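# Switch on the shaker holding four jars

## Task

Turn on the shaker that already carries the four jars; its timer is preset to 20 seconds, so only starting it is needed.

## Robot and tools

Robot: two 6-joint arms, left_arm and right_arm, each ending in a parallel two-finger gripper with a wrist camera. Calibrated base positions in the scene frame: left_arm (-0.021, +0.297, 0) m, right_arm (-0.005, -0.255, 0) m, both turned only slightly about z. The scene frame has its origin on the table top midway between the nominal bases, +x pointing out over the table, +y toward left_arm, +z up. Arm names do not match image left or right.

Joint order (used in every row and every per-joint list): waist, shoulder, elbow, wrist pitch, wrist yaw, wrist roll. Stated ranges in rad: waist -2.618 to 3.054, shoulder 0.000 to 3.142, elbow 0.000 to 3.142, wrist pitch -1.571 to 1.571, wrist yaw -1.571 to 1.571, wrist roll -2.094 to 2.094. Real ends may sit 0.059 rad either way. The gripper fingers point along its +z axis and close along its y axis; end_effector_position is the point between the pads, roughly 1 cm behind the tips.

Row layout (shared by execute_actions and move): one flat list of 14 numbers, each in [-1, 1]: left_arm's 6 joints then its opening, then right_arm's 6 joints then its opening. Both arms are always included. Joint entries are scaled offsets, not poses: they are added to the arm's Joint targets as they stood when the action (or move) began, never to the previous row. Scale: 1.0 = 2.224 rad for waist, shoulder and elbow, 8.485 rad for the three wrist joints. So 0 keeps a joint at its current target, and repeating an offset in a new action shifts it again. The opening entry is absolute: +1 fully open, -1 closed; values in between are grip_measured readings the fingers are driven toward. Sending 0 for an opening is a real command (half open); to keep a gripper unchanged resend its present command.

execute_actions(actions, cameras): actions is a list of actions; each action is a list of up to 15 rows, one per 1/30 s control step, and a short action repeats its last row to fill 15 steps. An action that pushes any joint more than 0.059 rad beyond its range is rejected for both arms; a malformed call or a bad first action rejects the whole call. An empty actions list returns the state plus images. cameras: list of names, ["all"], or [] for none.

move(target, speed, blend, opening_speed, grip_force, blocking, cameras): target is one 14-number row or a list of up to 15 rows, every row measured as offsets from the same starting Joint targets. All joints move together, so the hand follows a curve, and nothing is avoided. speed: top joint speed in rad/s, 0.01 to 12.57, default 0.5, one value or one per target. blend: corner rounding in rad for target lists (0 = stop at each). opening_speed: rate of the opening command per second on the -1..+1 scale, at least 0.2; use it to close gently. grip_force: newtons per finger pad, 10 to 50, one value or one per arm; it persists, and lower forces close slowly. blocking=false returns after about 0.5 s while the motion continues. The result adds a move: line such as done, off_target, moving, held or fault, possibly naming arms, and limits=held if steps were withheld. Faster moves and targets set deeper past a contact press harder.

wait(seconds 0 to 10): lets time pass with the last commands held; a running move continues. stop(): brakes a running move. zoom_image(camera, region): region [x0, y0, x1, y1] in pixels of that camera's latest full image, at most 504 by 504. read_manual(section): licence texts only. finished_scene(scene): ends the current scene, given its number; irreversible, so call it only once the shaker is running and stays so without the robot.

Cameras: cam_high, cam_low, cam_over, cam_left_wrist, cam_right_wrist, each 896x504, with pinhole calibration given; fixed cameras may be off by about 2 degrees and 9 mm.

Result lines: end_effector_position (m) and end_effector_quat_wxyz in the scene frame, possibly a few cm off. Joint positions and Joint velocities per arm (rad, rad/s) plus finger-pad gap (m; 0.094 fully open); "within noise" means no motion. Joint targets are the base for your next offsets. Tool commands shows the present opening commands. grip_measured uses the opening scale; grip_effort_nm is gripper motor effort (negative = closing), not pad force. Joint torques follow joint order, positive toward larger angle, and wrap at ±28 N m for the first three. "joint sent to its limit" and "joint command not followed" mark clamped or withheld targets. Motor temperatures: MOTOR HOT at 75 °C; at 90 °C an OVER-TEMPERATURE FAULT folds that arm for the rest of the scene. Holding stretched poses or pushing against things heats motors.

Cautions: the robot keeps moving while you think only if a move runs; otherwise it holds. Joint friction and gear play can leave joints short, especially at long reach; very small turns may not happen. Press the shaker's switch gently; do not knock the shaker, jars or table hard, and let nothing fall off the table. Keep the two arms apart, since contact between them can fail the scene, and keep the wrist-camera cables off objects and fixtures. To end a push, command targets back past the current Joint positions. Loose objects may get brief outside nudges.

Each tool is called as name(argument=value, ...) on one line, values as JSON.

## Session

execute_actions(actions=[])

Scene clock: 0.00 s.
left_arm: end_effector_position=(+0.2826, +0.1943, +0.2548) grip_measured=+1.000 grip_effort_nm=n/a end_effector_quat_wxyz=(+0.552, -0.168, +0.813, -0.074) | right_arm: end_effector_position=(+0.3111, -0.1586, +0.2213) grip_measured=+1.000 grip_effort_nm=n/a end_effector_quat_wxyz=(+0.433, +0.251, +0.865, +0.037)
Joint positions: left_arm=[-0.682 0.956 0.827 -0.381 -0.678 -0.676 0.094] | right_arm=[0.574 1.183 1.051 -0.715 0.591 0.93 0.094]
Joint velocities: within noise
Joint torques (N m): no reading
Motor temperatures (°C): left_arm=[22 30 35 33 25 24 25] | right_arm=[26 31 35 36 24 25 24]
Heat: left arm: 35 °C; right arm: 36 °C.
Joint targets: left_arm=[-0.678 0.950 0.840 -0.381 -0.681 -0.679] | right_arm=[0.571 1.175 1.065 -0.708 0.596 0.934]
Tool commands: left_gripper/opening=+1.0 right_gripper/opening=+1.0

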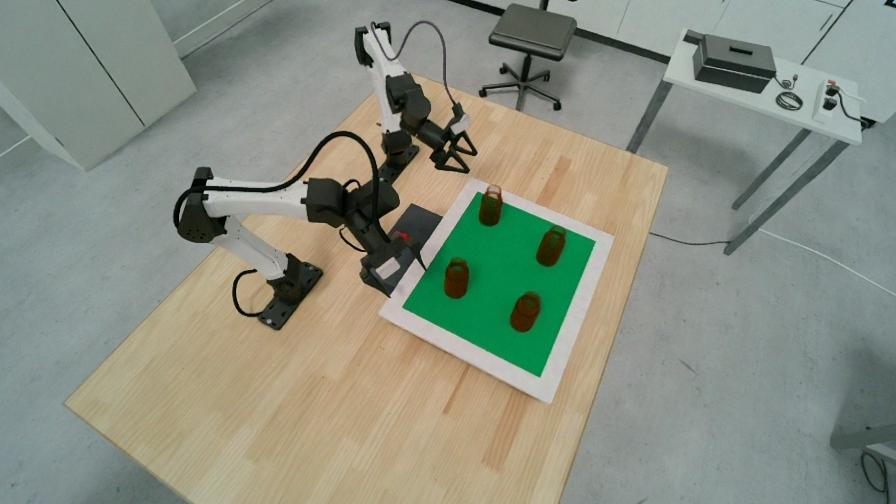

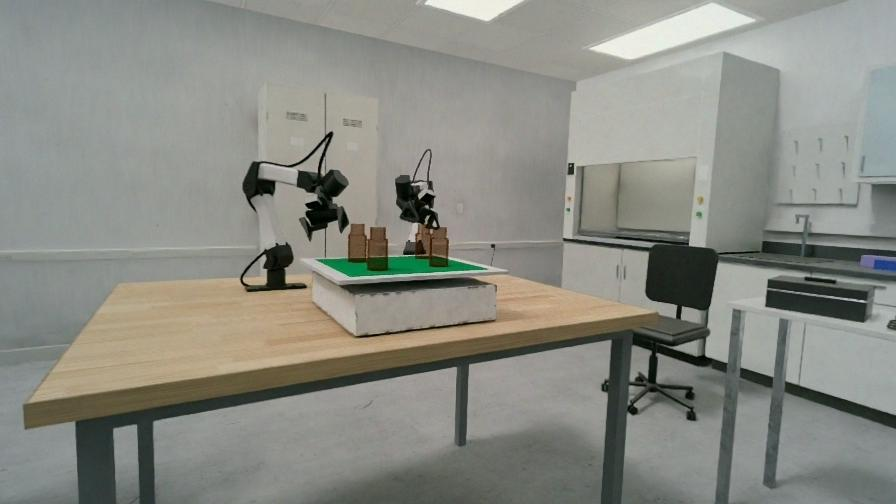

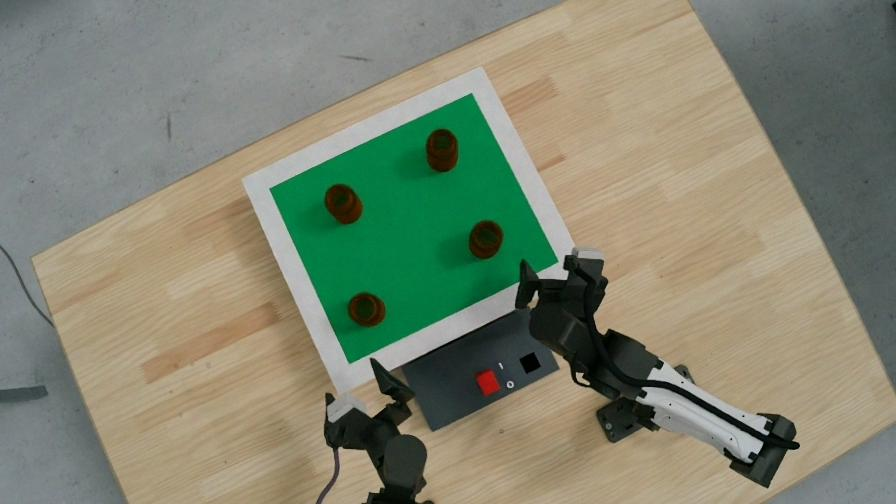

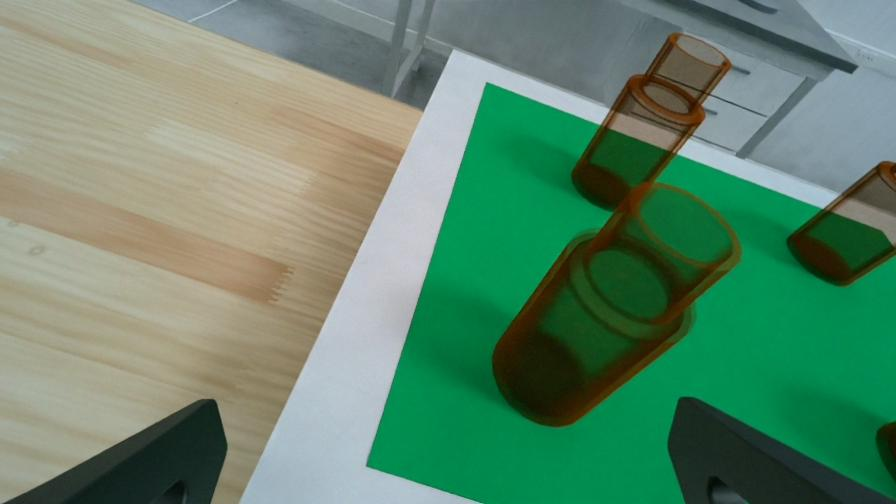

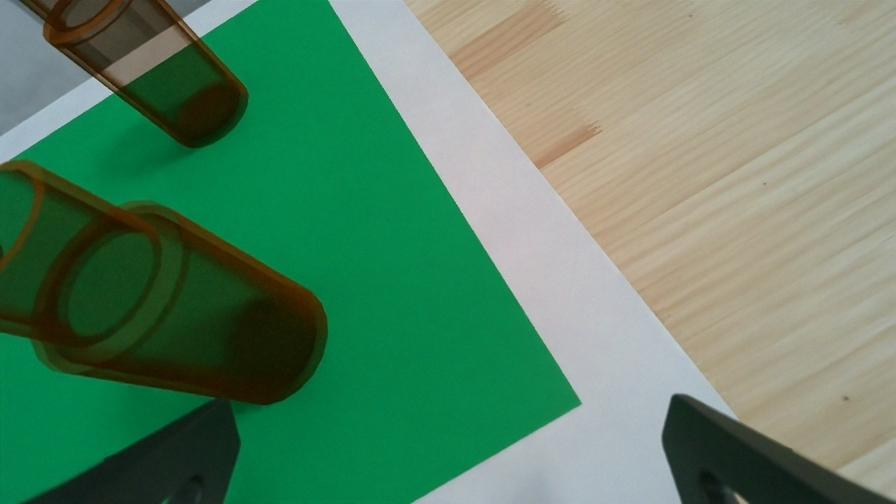

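zoom_image(camera="cam_over", region=[380, 290, 580, 440])

zoom_image(camera="cam_high", region=[340, 180, 480, 310])

Scaled by 2.520 from the camera's 896x504 image, which has a finer 1280x720 frame.

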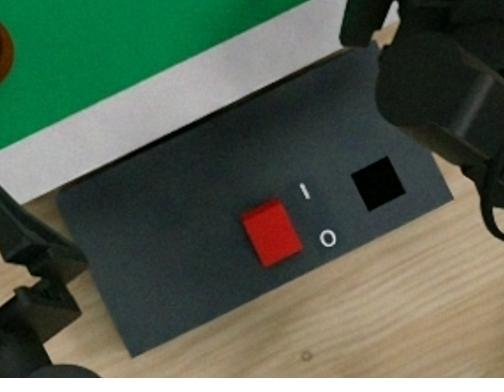

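Scaled by 3.600 from the camera's 896x504 image, which has a finer 1280x720 frame.

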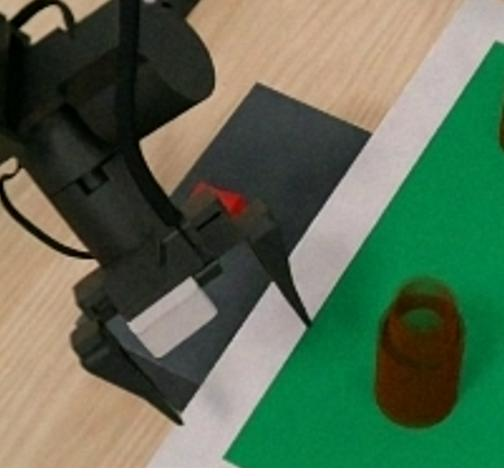

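move(target=[[0.1124, -0.1124, 0, 0, 0.0118, 0, 1, 0.0805, -0.0787, 0, -0.0285, -0.0349, -0.0865, -1], [0.3498, -0.1574, 0, 0, 0.0449, 0, 1, 0.1754, 0.2419, 0.2068, -0.0796, -0.0702, -0.2161, -1]], speed=0.8, blend=0.15, opening_speed=1.0, cameras=["cam_over", "cam_right_wrist", "cam_high"])

Scene clock: 125.80 s.
left_arm: end_effector_position=(+0.2379, +0.3767, +0.3388) grip_measured=+1.000 grip_effort_nm=0.00 end_effector_quat_wxyz=(+0.648, -0.379, +0.657, -0.073) | right_arm: end_effector_position=(+0.1687, -0.0061, +0.1343) grip_measured=-0.995 grip_effort_nm=-0.26 end_effector_quat_wxyz=(+0.008, +0.800, -0.600, +0.015)
Joint positions: left_arm=[0.097 0.604 0.828 -0.381 -0.304 -0.682 0.094] | right_arm=[0.959 1.706 1.494 -1.376 0.029 -0.875 0]
Joint torques (N m): left_arm=[0.68 0.17 7.04 2.09 -0.03 -0.02] | right_arm=[0.18 -6.02 8.7 0.25 -0.32 -0.29]
Motor temperatures (°C): left_arm=[22 28 43 37 24 23 24] | right_arm=[26 31 41 37 23 25 22]
Heat: left arm: 43 °C; right arm: 41 °C.
Joint targets: left_arm=[0.100 0.600 0.840 -0.381 -0.300 -0.679] | right_arm=[0.961 1.713 1.525 -1.383 0.000 -0.899]
move: done
camera_calibration:
cam_right_wrist: T_world_to_cam=[[0.960562, 0.278006, -0.00576349, -0.158686], [0.25039, -0.855757, 0.452752, -0.0701978], [0.120935, -0.43634, -0.891618, 0.191498], [0, 0, 0, 1]] pos_world=[0.146845, 0.0676012, 0.20161]
Images, in order (width x height): cam_high 896x504, cam_over 896x504, cam_right_wrist 896x504.

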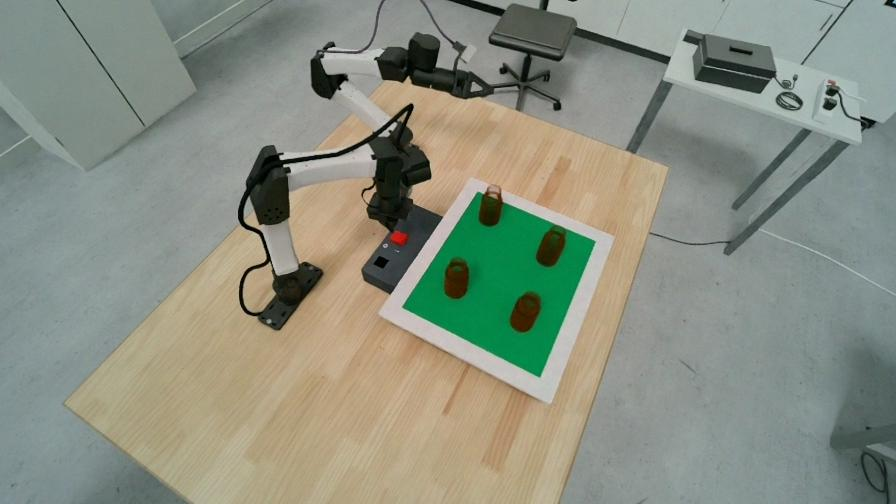

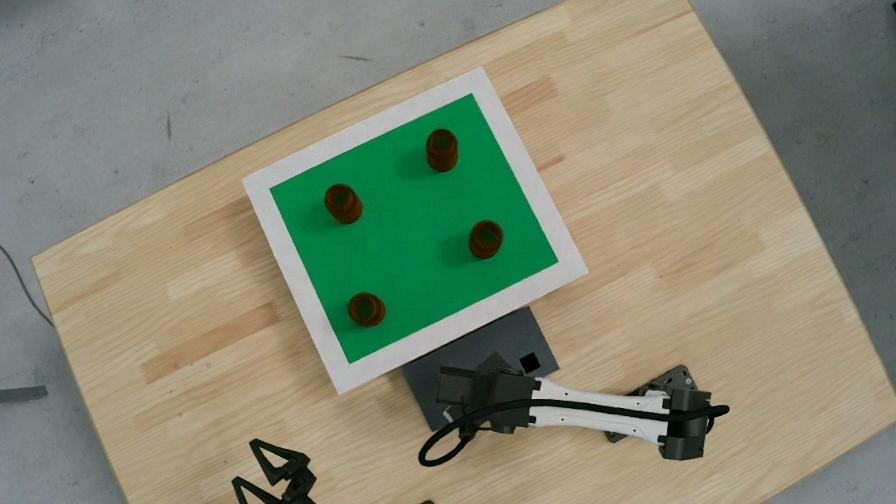

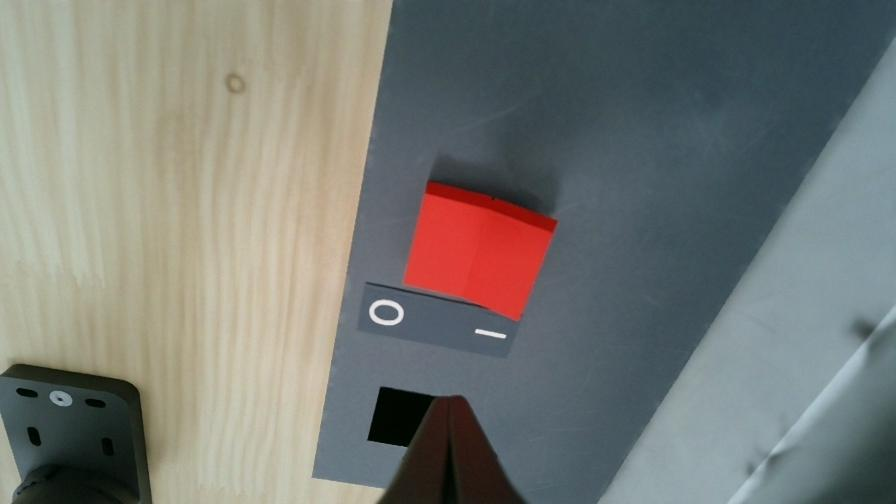

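zoom_image(camera="cam_right_wrist", region=[350, 150, 610, 380])

zoom_image(camera="cam_high", region=[350, 190, 460, 300])

Scaled by 1.938 from the camera's 896x504 image, which has a finer 1280x720 frame.

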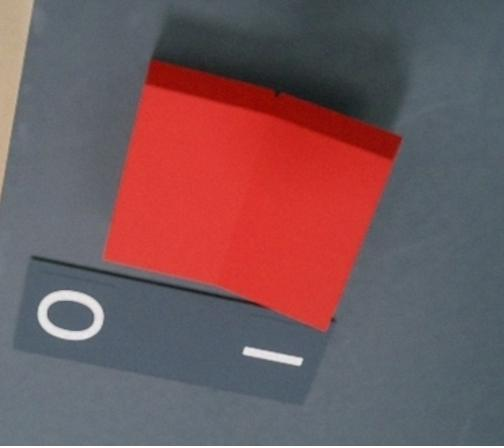

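Scaled by 4.582 from the camera's 896x504 image, which has a finer 1280x720 frame.

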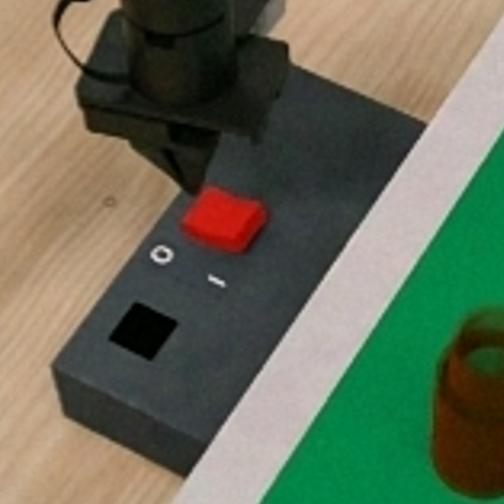

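move(target=[0, 0, 0, 0, 0, 0, 1, -0.02563, 0.02518, -0.03103, 0.01674, -0.00342, 0, -1], speed=0.3, cameras=["cam_right_wrist", "cam_high"])

zoom_image(camera="cam_right_wrist", region=[300, 150, 700, 504])

zoom_image(camera="cam_high", region=[360, 200, 430, 270])

Scene clock: 163.23 s.
left_arm: end_effector_position=(+0.2380, +0.3764, +0.3388) grip_measured=+1.000 grip_effort_nm=0.00 end_effector_quat_wxyz=(+0.648, -0.378, +0.657, -0.073) | right_arm: end_effector_position=(+0.1880, +0.0038, +0.1086) grip_measured=-0.995 grip_effort_nm=-0.26 end_effector_quat_wxyz=(-0.002, +0.786, -0.619, +0.001)
Joint positions: left_arm=[0.097 0.604 0.828 -0.381 -0.303 -0.682 0.094] | right_arm=[0.912 1.761 1.457 -1.263 0.002 -0.875 0]
Joint torques (N m): left_arm=[0.65 0.17 7.02 2.1 -0.02 -0.02] | right_arm=[-0.91 -6.41 5.55 0.63 -0.36 -0.27]
Heat: left arm: 43 °C; right arm: 41 °C.
Joint targets: left_arm=[0.100 0.600 0.840 -0.381 -0.300 -0.679] | right_arm=[0.904 1.769 1.456 -1.241 -0.029 -0.899]
move: done
camera_calibration:
cam_right_wrist: T_world_to_cam=[[0.972657, 0.232138, -0.00705964, -0.182108], [0.213424, -0.881434, 0.421336, -0.044539], [0.0915855, -0.411322, -0.906877, 0.17763], [0, 0, 0, 1]] pos_world=[0.170366, 0.0760791, 0.178569]
Images, in order (width x height): cam_high 896x504, cam_right_wrist 896x504.

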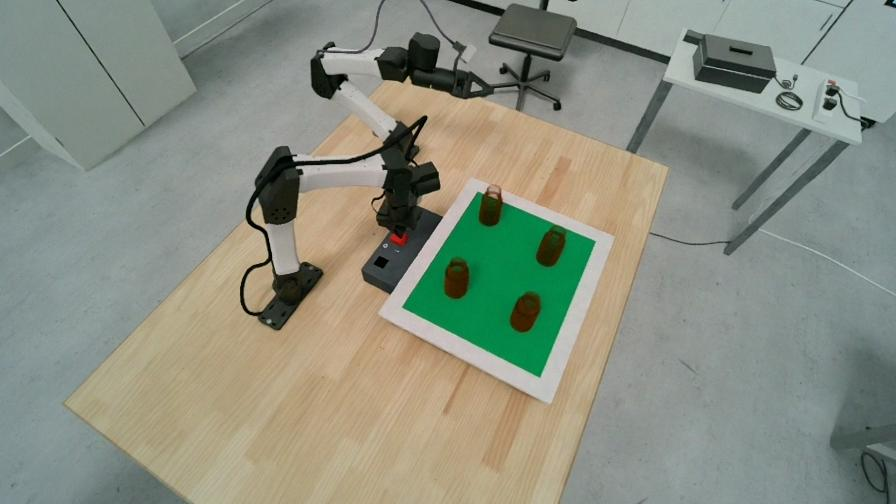

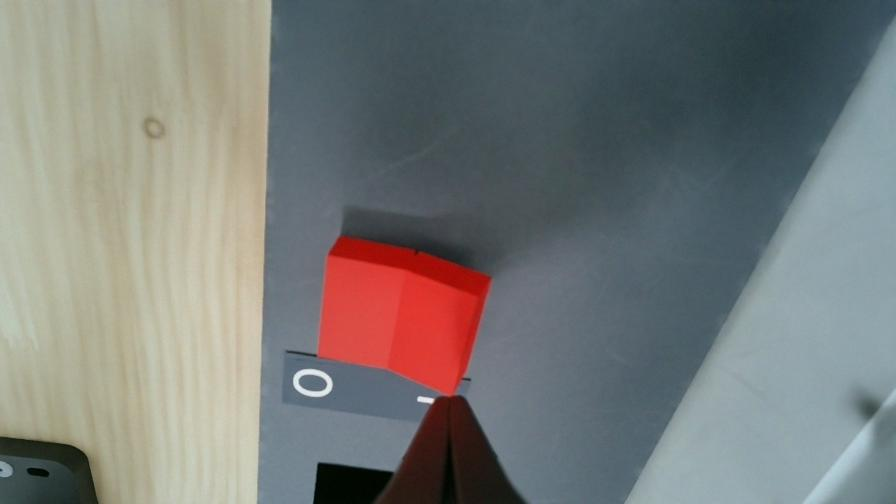

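Scaled by 1.260 from the camera's 896x504 image, which has a finer 1280x720 frame.

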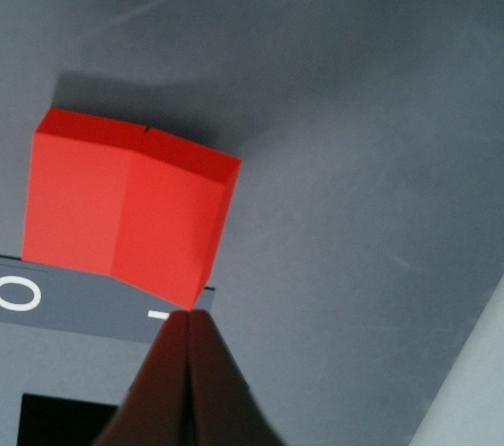

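Scaled by 7.200 from the camera's 896x504 image, which has a finer 1280x720 frame.

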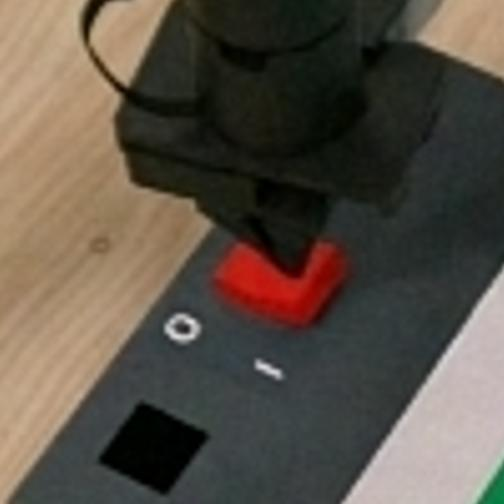

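move(target=[0, 0, 0, 0, 0, 0, 1, -0.0045, 0.00495, -0.04478, 0.0126, 0, 0, -1], speed=0.1, cameras=["cam_right_wrist", "cam_high"])

zoom_image(camera="cam_right_wrist", region=[300, 200, 600, 460])

zoom_image(camera="cam_high", region=[360, 200, 430, 270])

Scene clock: 224.73 s.
left_arm: end_effector_position=(+0.2380, +0.3764, +0.3388) grip_measured=+1.000 grip_effort_nm=0.01 end_effector_quat_wxyz=(+0.648, -0.378, +0.657, -0.073) | right_arm: end_effector_position=(+0.1931, +0.0022, +0.0868) grip_measured=-0.995 grip_effort_nm=-0.26 end_effector_quat_wxyz=(-0.010, +0.781, -0.625, +0.001)
Joint positions: left_arm=[0.097 0.604 0.828 -0.381 -0.303 -0.682 0.094] | right_arm=[0.896 1.761 1.37 -1.159 0.002 -0.875 0]
Joint torques (N m): left_arm=[0.66 0.2 7.01 2.09 -0.02 -0.02] | right_arm=[-0.85 -5.34 4.45 0.67 -0.34 -0.27]
Motor temperatures (°C): left_arm=[22 27 43 39 24 23 23] | right_arm=[26 34 40 32 22 25 22]
Heat: left arm: 43 °C; right arm: 40 °C.
Joint targets: left_arm=[0.100 0.600 0.840 -0.381 -0.300 -0.679] | right_arm=[0.894 1.780 1.356 -1.135 -0.029 -0.899]
move: done
camera_calibration:
cam_right_wrist: T_world_to_cam=[[0.976103, 0.217227, 0.00592025, -0.188608], [0.195615, -0.890203, 0.411428, -0.0334695], [0.0946433, -0.400438, -0.911423, 0.156453], [0, 0, 0, 1]] pos_world=[0.17584, 0.0738257, 0.157482]
Images, in order (width x height): cam_high 896x504, cam_right_wrist 896x504.

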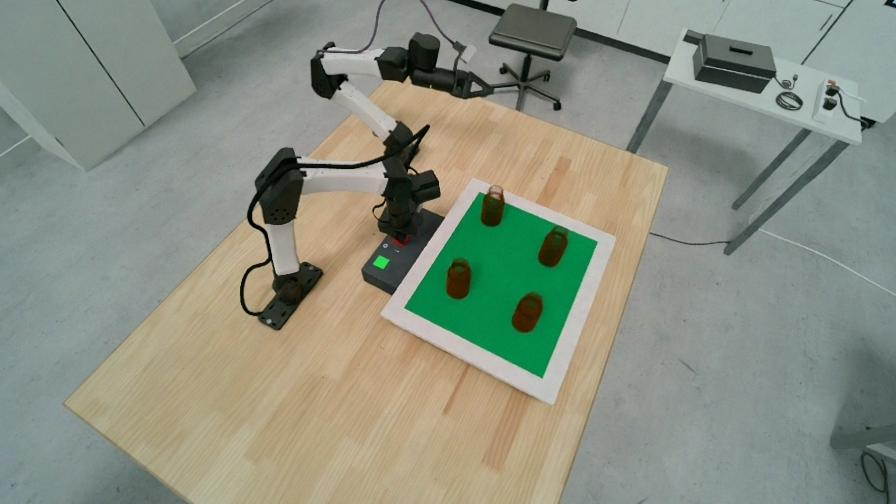

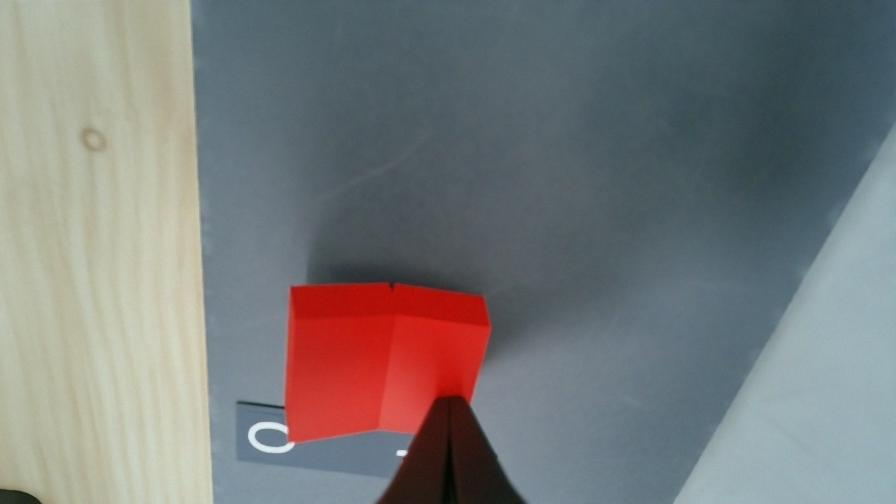

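Scaled by 1.680 from the camera's 896x504 image, which has a finer 1280x720 frame.

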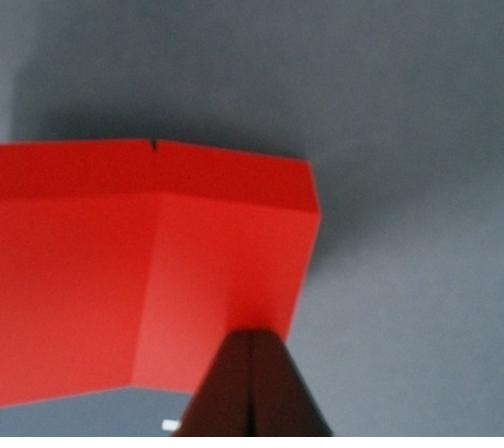

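Scaled by 7.200 from the camera's 896x504 image, which has a finer 1280x720 frame.

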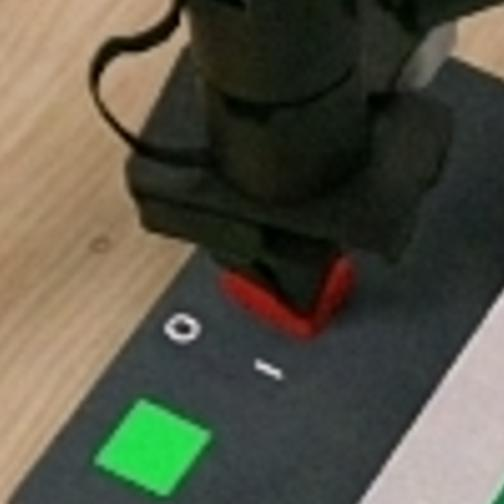

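move(target=[0, 0, 0, 0, 0, 0, 1, 0.0045, -0.03013, 0.07599, -0.02923, 0.00342, 0, -1], speed=0.3, cameras=["cam_over", "cam_high", "cam_right_wrist"])

Scene clock: 234.90 s.
left_arm: end_effector_position=(+0.2380, +0.3764, +0.3388) grip_measured=+1.000 grip_effort_nm=0.00 end_effector_quat_wxyz=(+0.648, -0.378, +0.657, -0.073) | right_arm: end_effector_position=(+0.1811, -0.0134, +0.1223) grip_measured=-0.995 grip_effort_nm=-0.26 end_effector_quat_wxyz=(+0.029, +0.781, -0.624, +0.001)
Joint positions: left_arm=[0.097 0.604 0.828 -0.381 -0.303 -0.682 0.094] | right_arm=[0.896 1.751 1.497 -1.376 0.002 -0.875 0]
Joint torques (N m): left_arm=[0.65 0.18 7.02 2.09 -0.02 -0.02] | right_arm=[0.09 -10.44 8.44 0.16 -0.08 -0.27]
Heat: left arm: 43 °C; right arm: 40 °C.
Joint targets: left_arm=[0.100 0.600 0.840 -0.381 -0.300 -0.679] | right_arm=[0.904 1.713 1.525 -1.383 0.000 -0.899]
move: off_target (right_arm); right_arm: the shoulder is farthest, 0.038 rad from its target
camera_calibration:
cam_right_wrist: T_world_to_cam=[[0.974922, 0.215595, -0.0551927, -0.166037], [0.216648, -0.862697, 0.456967, -0.0686103], [0.0509053, -0.457464, -0.88777, 0.188022], [0, 0, 0, 1]] pos_world=[0.167166, 0.0626202, 0.189109]
Images, in order (width x height): cam_high 896x504, cam_over 896x504, cam_right_wrist 896x504.

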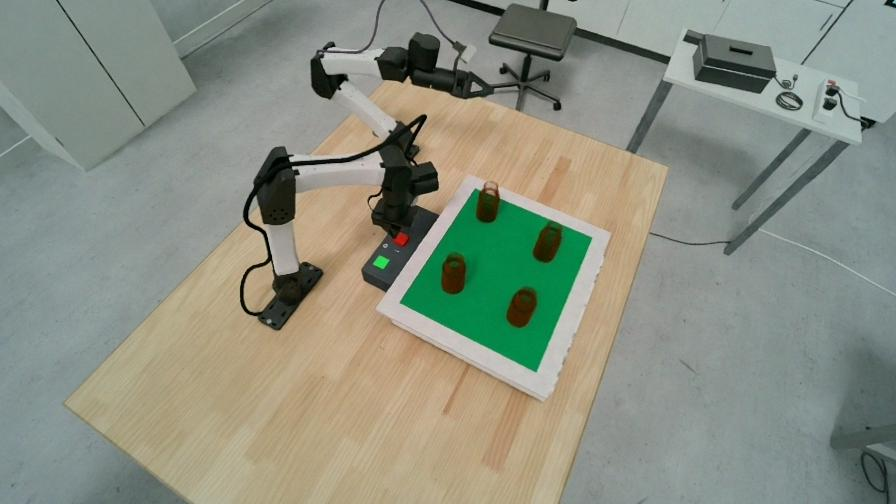

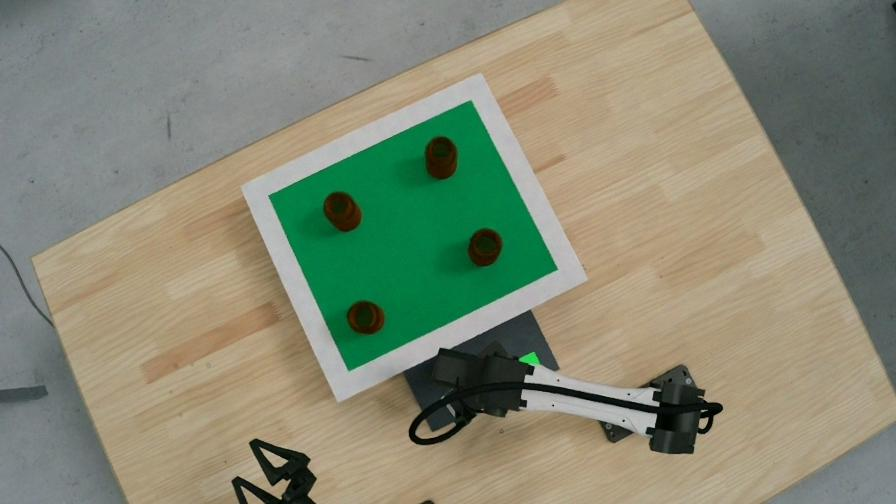

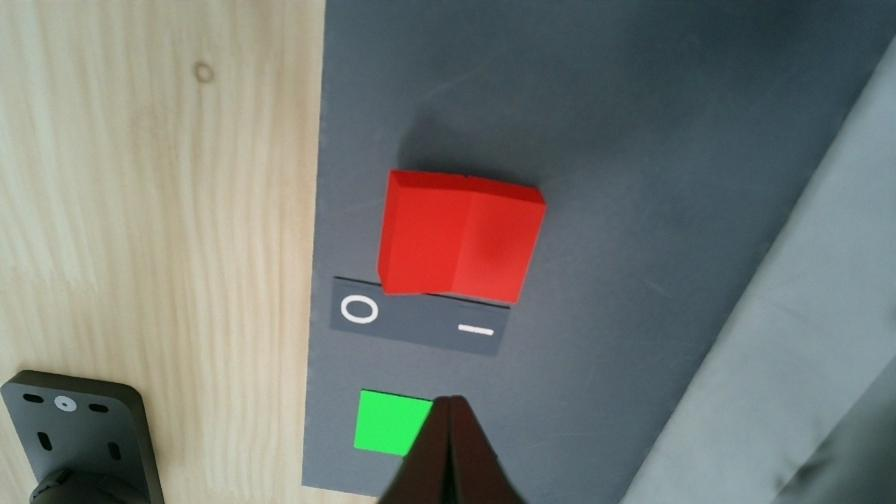

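wait(seconds=7, cameras=["cam_over", "cam_high"])

Scene clock: 246.40 s.
left_arm: end_effector_position=(+0.2380, +0.3764, +0.3388) grip_measured=+1.000 grip_effort_nm=0.01 end_effector_quat_wxyz=(+0.648, -0.378, +0.657, -0.073) | right_arm: end_effector_position=(+0.1811, -0.0134, +0.1223) grip_measured=-0.995 grip_effort_nm=-0.26 end_effector_quat_wxyz=(+0.029, +0.781, -0.624, +0.001)
Joint positions: left_arm=[0.097 0.604 0.828 -0.381 -0.303 -0.682 0.094] | right_arm=[0.896 1.751 1.497 -1.376 0.002 -0.875 0]
Joint torques (N m): left_arm=[0.65 0.16 7.02 2.09 -0.01 -0.02] | right_arm=[0.09 -10.44 8.44 0.17 -0.08 -0.27]
Heat: left arm: 43 °C; right arm: 41 °C.
Joint targets: left_arm=[0.100 0.600 0.840 -0.381 -0.300 -0.679] | right_arm=[0.904 1.713 1.525 -1.383 0.000 -0.899]
Tool commands: left_gripper/opening=+1.0 right_gripper/opening=-1.0
wait: 7.00 s; at rest from the start
Images, in order (width x height): cam_high 896x504, cam_over 896x504.

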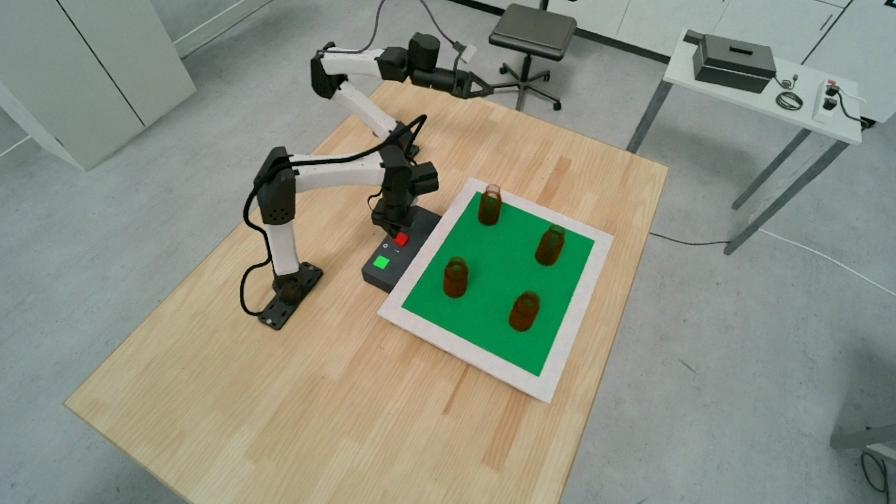

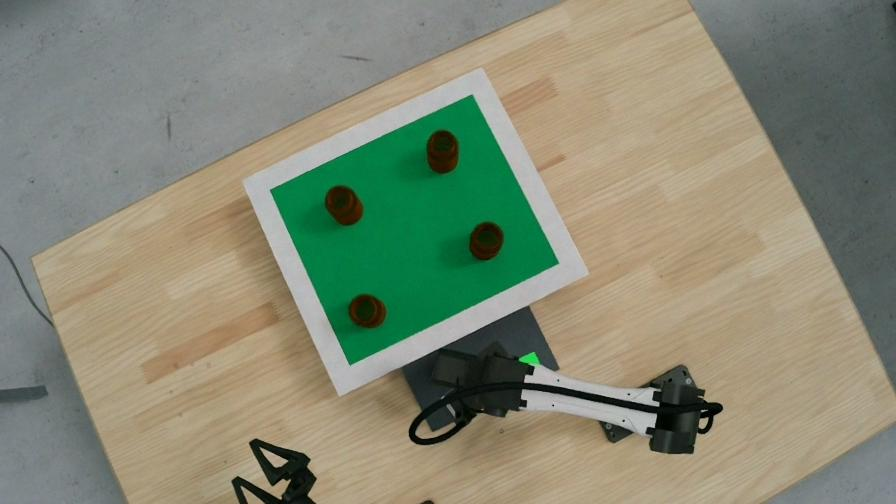

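wait(seconds=3, cameras=["cam_over"])

wait(seconds=0.5, cameras=["cam_over", "cam_right_wrist"])

Scene clock: 255.50 s.
left_arm: end_effector_position=(+0.2380, +0.3764, +0.3388) grip_measured=+1.000 grip_effort_nm=0.00 end_effector_quat_wxyz=(+0.648, -0.378, +0.657, -0.073) | right_arm: end_effector_position=(+0.1811, -0.0134, +0.1223) grip_measured=-0.995 grip_effort_nm=-0.26 end_effector_quat_wxyz=(+0.029, +0.781, -0.624, +0.001)
Joint positions: left_arm=[0.097 0.604 0.828 -0.381 -0.303 -0.682 0.094] | right_arm=[0.896 1.751 1.497 -1.376 0.002 -0.875 0]
Joint torques (N m): left_arm=[0.66 0.18 7.04 2.09 -0.02 -0.02] | right_arm=[0.09 -10.44 8.44 0.17 -0.08 -0.27]
Heat: left arm: 43 °C; right arm: 41 °C.
Joint targets: left_arm=[0.100 0.600 0.840 -0.381 -0.300 -0.679] | right_arm=[0.904 1.713 1.525 -1.383 0.000 -0.899]
Tool commands: left_gripper/opening=+1.0 right_gripper/opening=-1.0
wait: 3.00 s; at rest from the start
Images, in order (width x height): cam_over 896x504.

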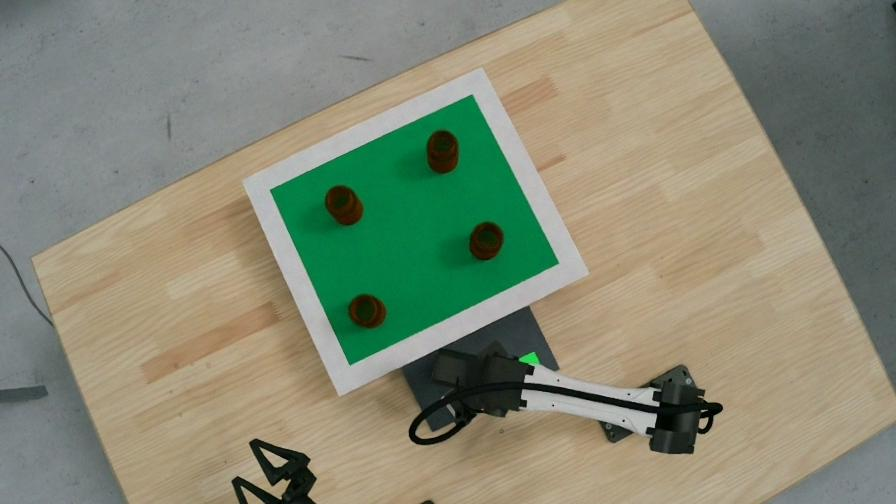

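Scene clock: 256.00 s.
left_arm: end_effector_position=(+0.2380, +0.3764, +0.3388) grip_measured=+1.000 grip_effort_nm=0.00 end_effector_quat_wxyz=(+0.648, -0.378, +0.657, -0.073) | right_arm: end_effector_position=(+0.1811, -0.0134, +0.1223) grip_measured=-0.995 grip_effort_nm=-0.26 end_effector_quat_wxyz=(+0.029, +0.781, -0.624, +0.001)
Joint positions: left_arm=[0.097 0.604 0.828 -0.381 -0.303 -0.682 0.094] | right_arm=[0.896 1.751 1.497 -1.376 0.002 -0.875 0]
Joint torques (N m): left_arm=[0.64 0.18 7.01 2.1 -0.02 -0.03] | right_arm=[0.1 -10.45 8.44 0.17 -0.08 -0.27]
Heat: left arm: 43 °C; right arm: 41 °C.
Joint targets: left_arm=[0.100 0.600 0.840 -0.381 -0.300 -0.679] | right_arm=[0.904 1.713 1.525 -1.383 0.000 -0.899]
Tool commands: left_gripper/opening=+1.0 right_gripper/opening=-1.0
wait: 0.50 s; at rest by 0.17 s
camera_calibration:
cam_right_wrist: T_world_to_cam=[[0.974922, 0.215595, -0.0551927, -0.166037], [0.216648, -0.862697, 0.456967, -0.0686103], [0.0509053, -0.457464, -0.88777, 0.188022], [0, 0, 0, 1]] pos_world=[0.167166, 0.0626202, 0.189109]
Images, in order (width x height): cam_over 896x504, cam_right_wrist 896x504.

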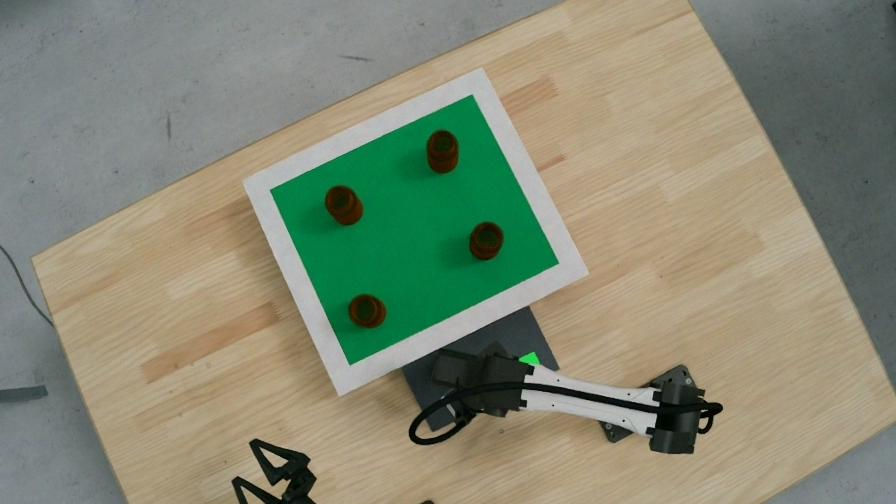

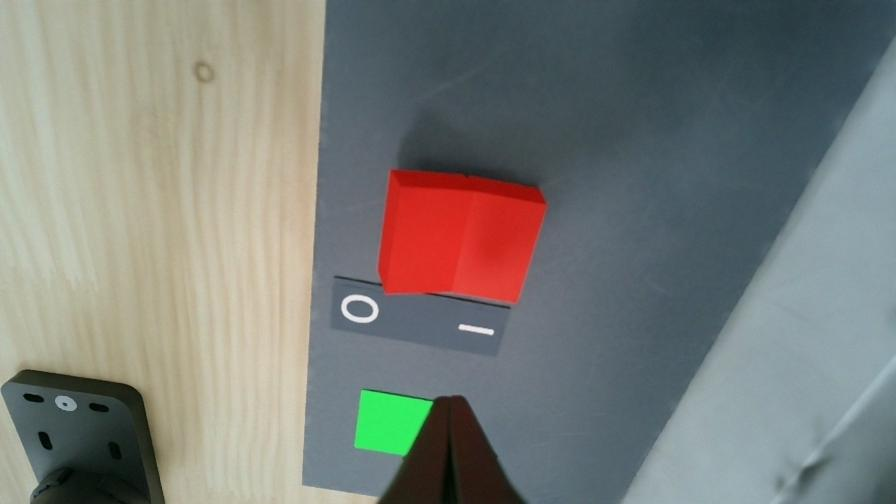

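finished_scene(scene=1)

The scene is finished: the task was done.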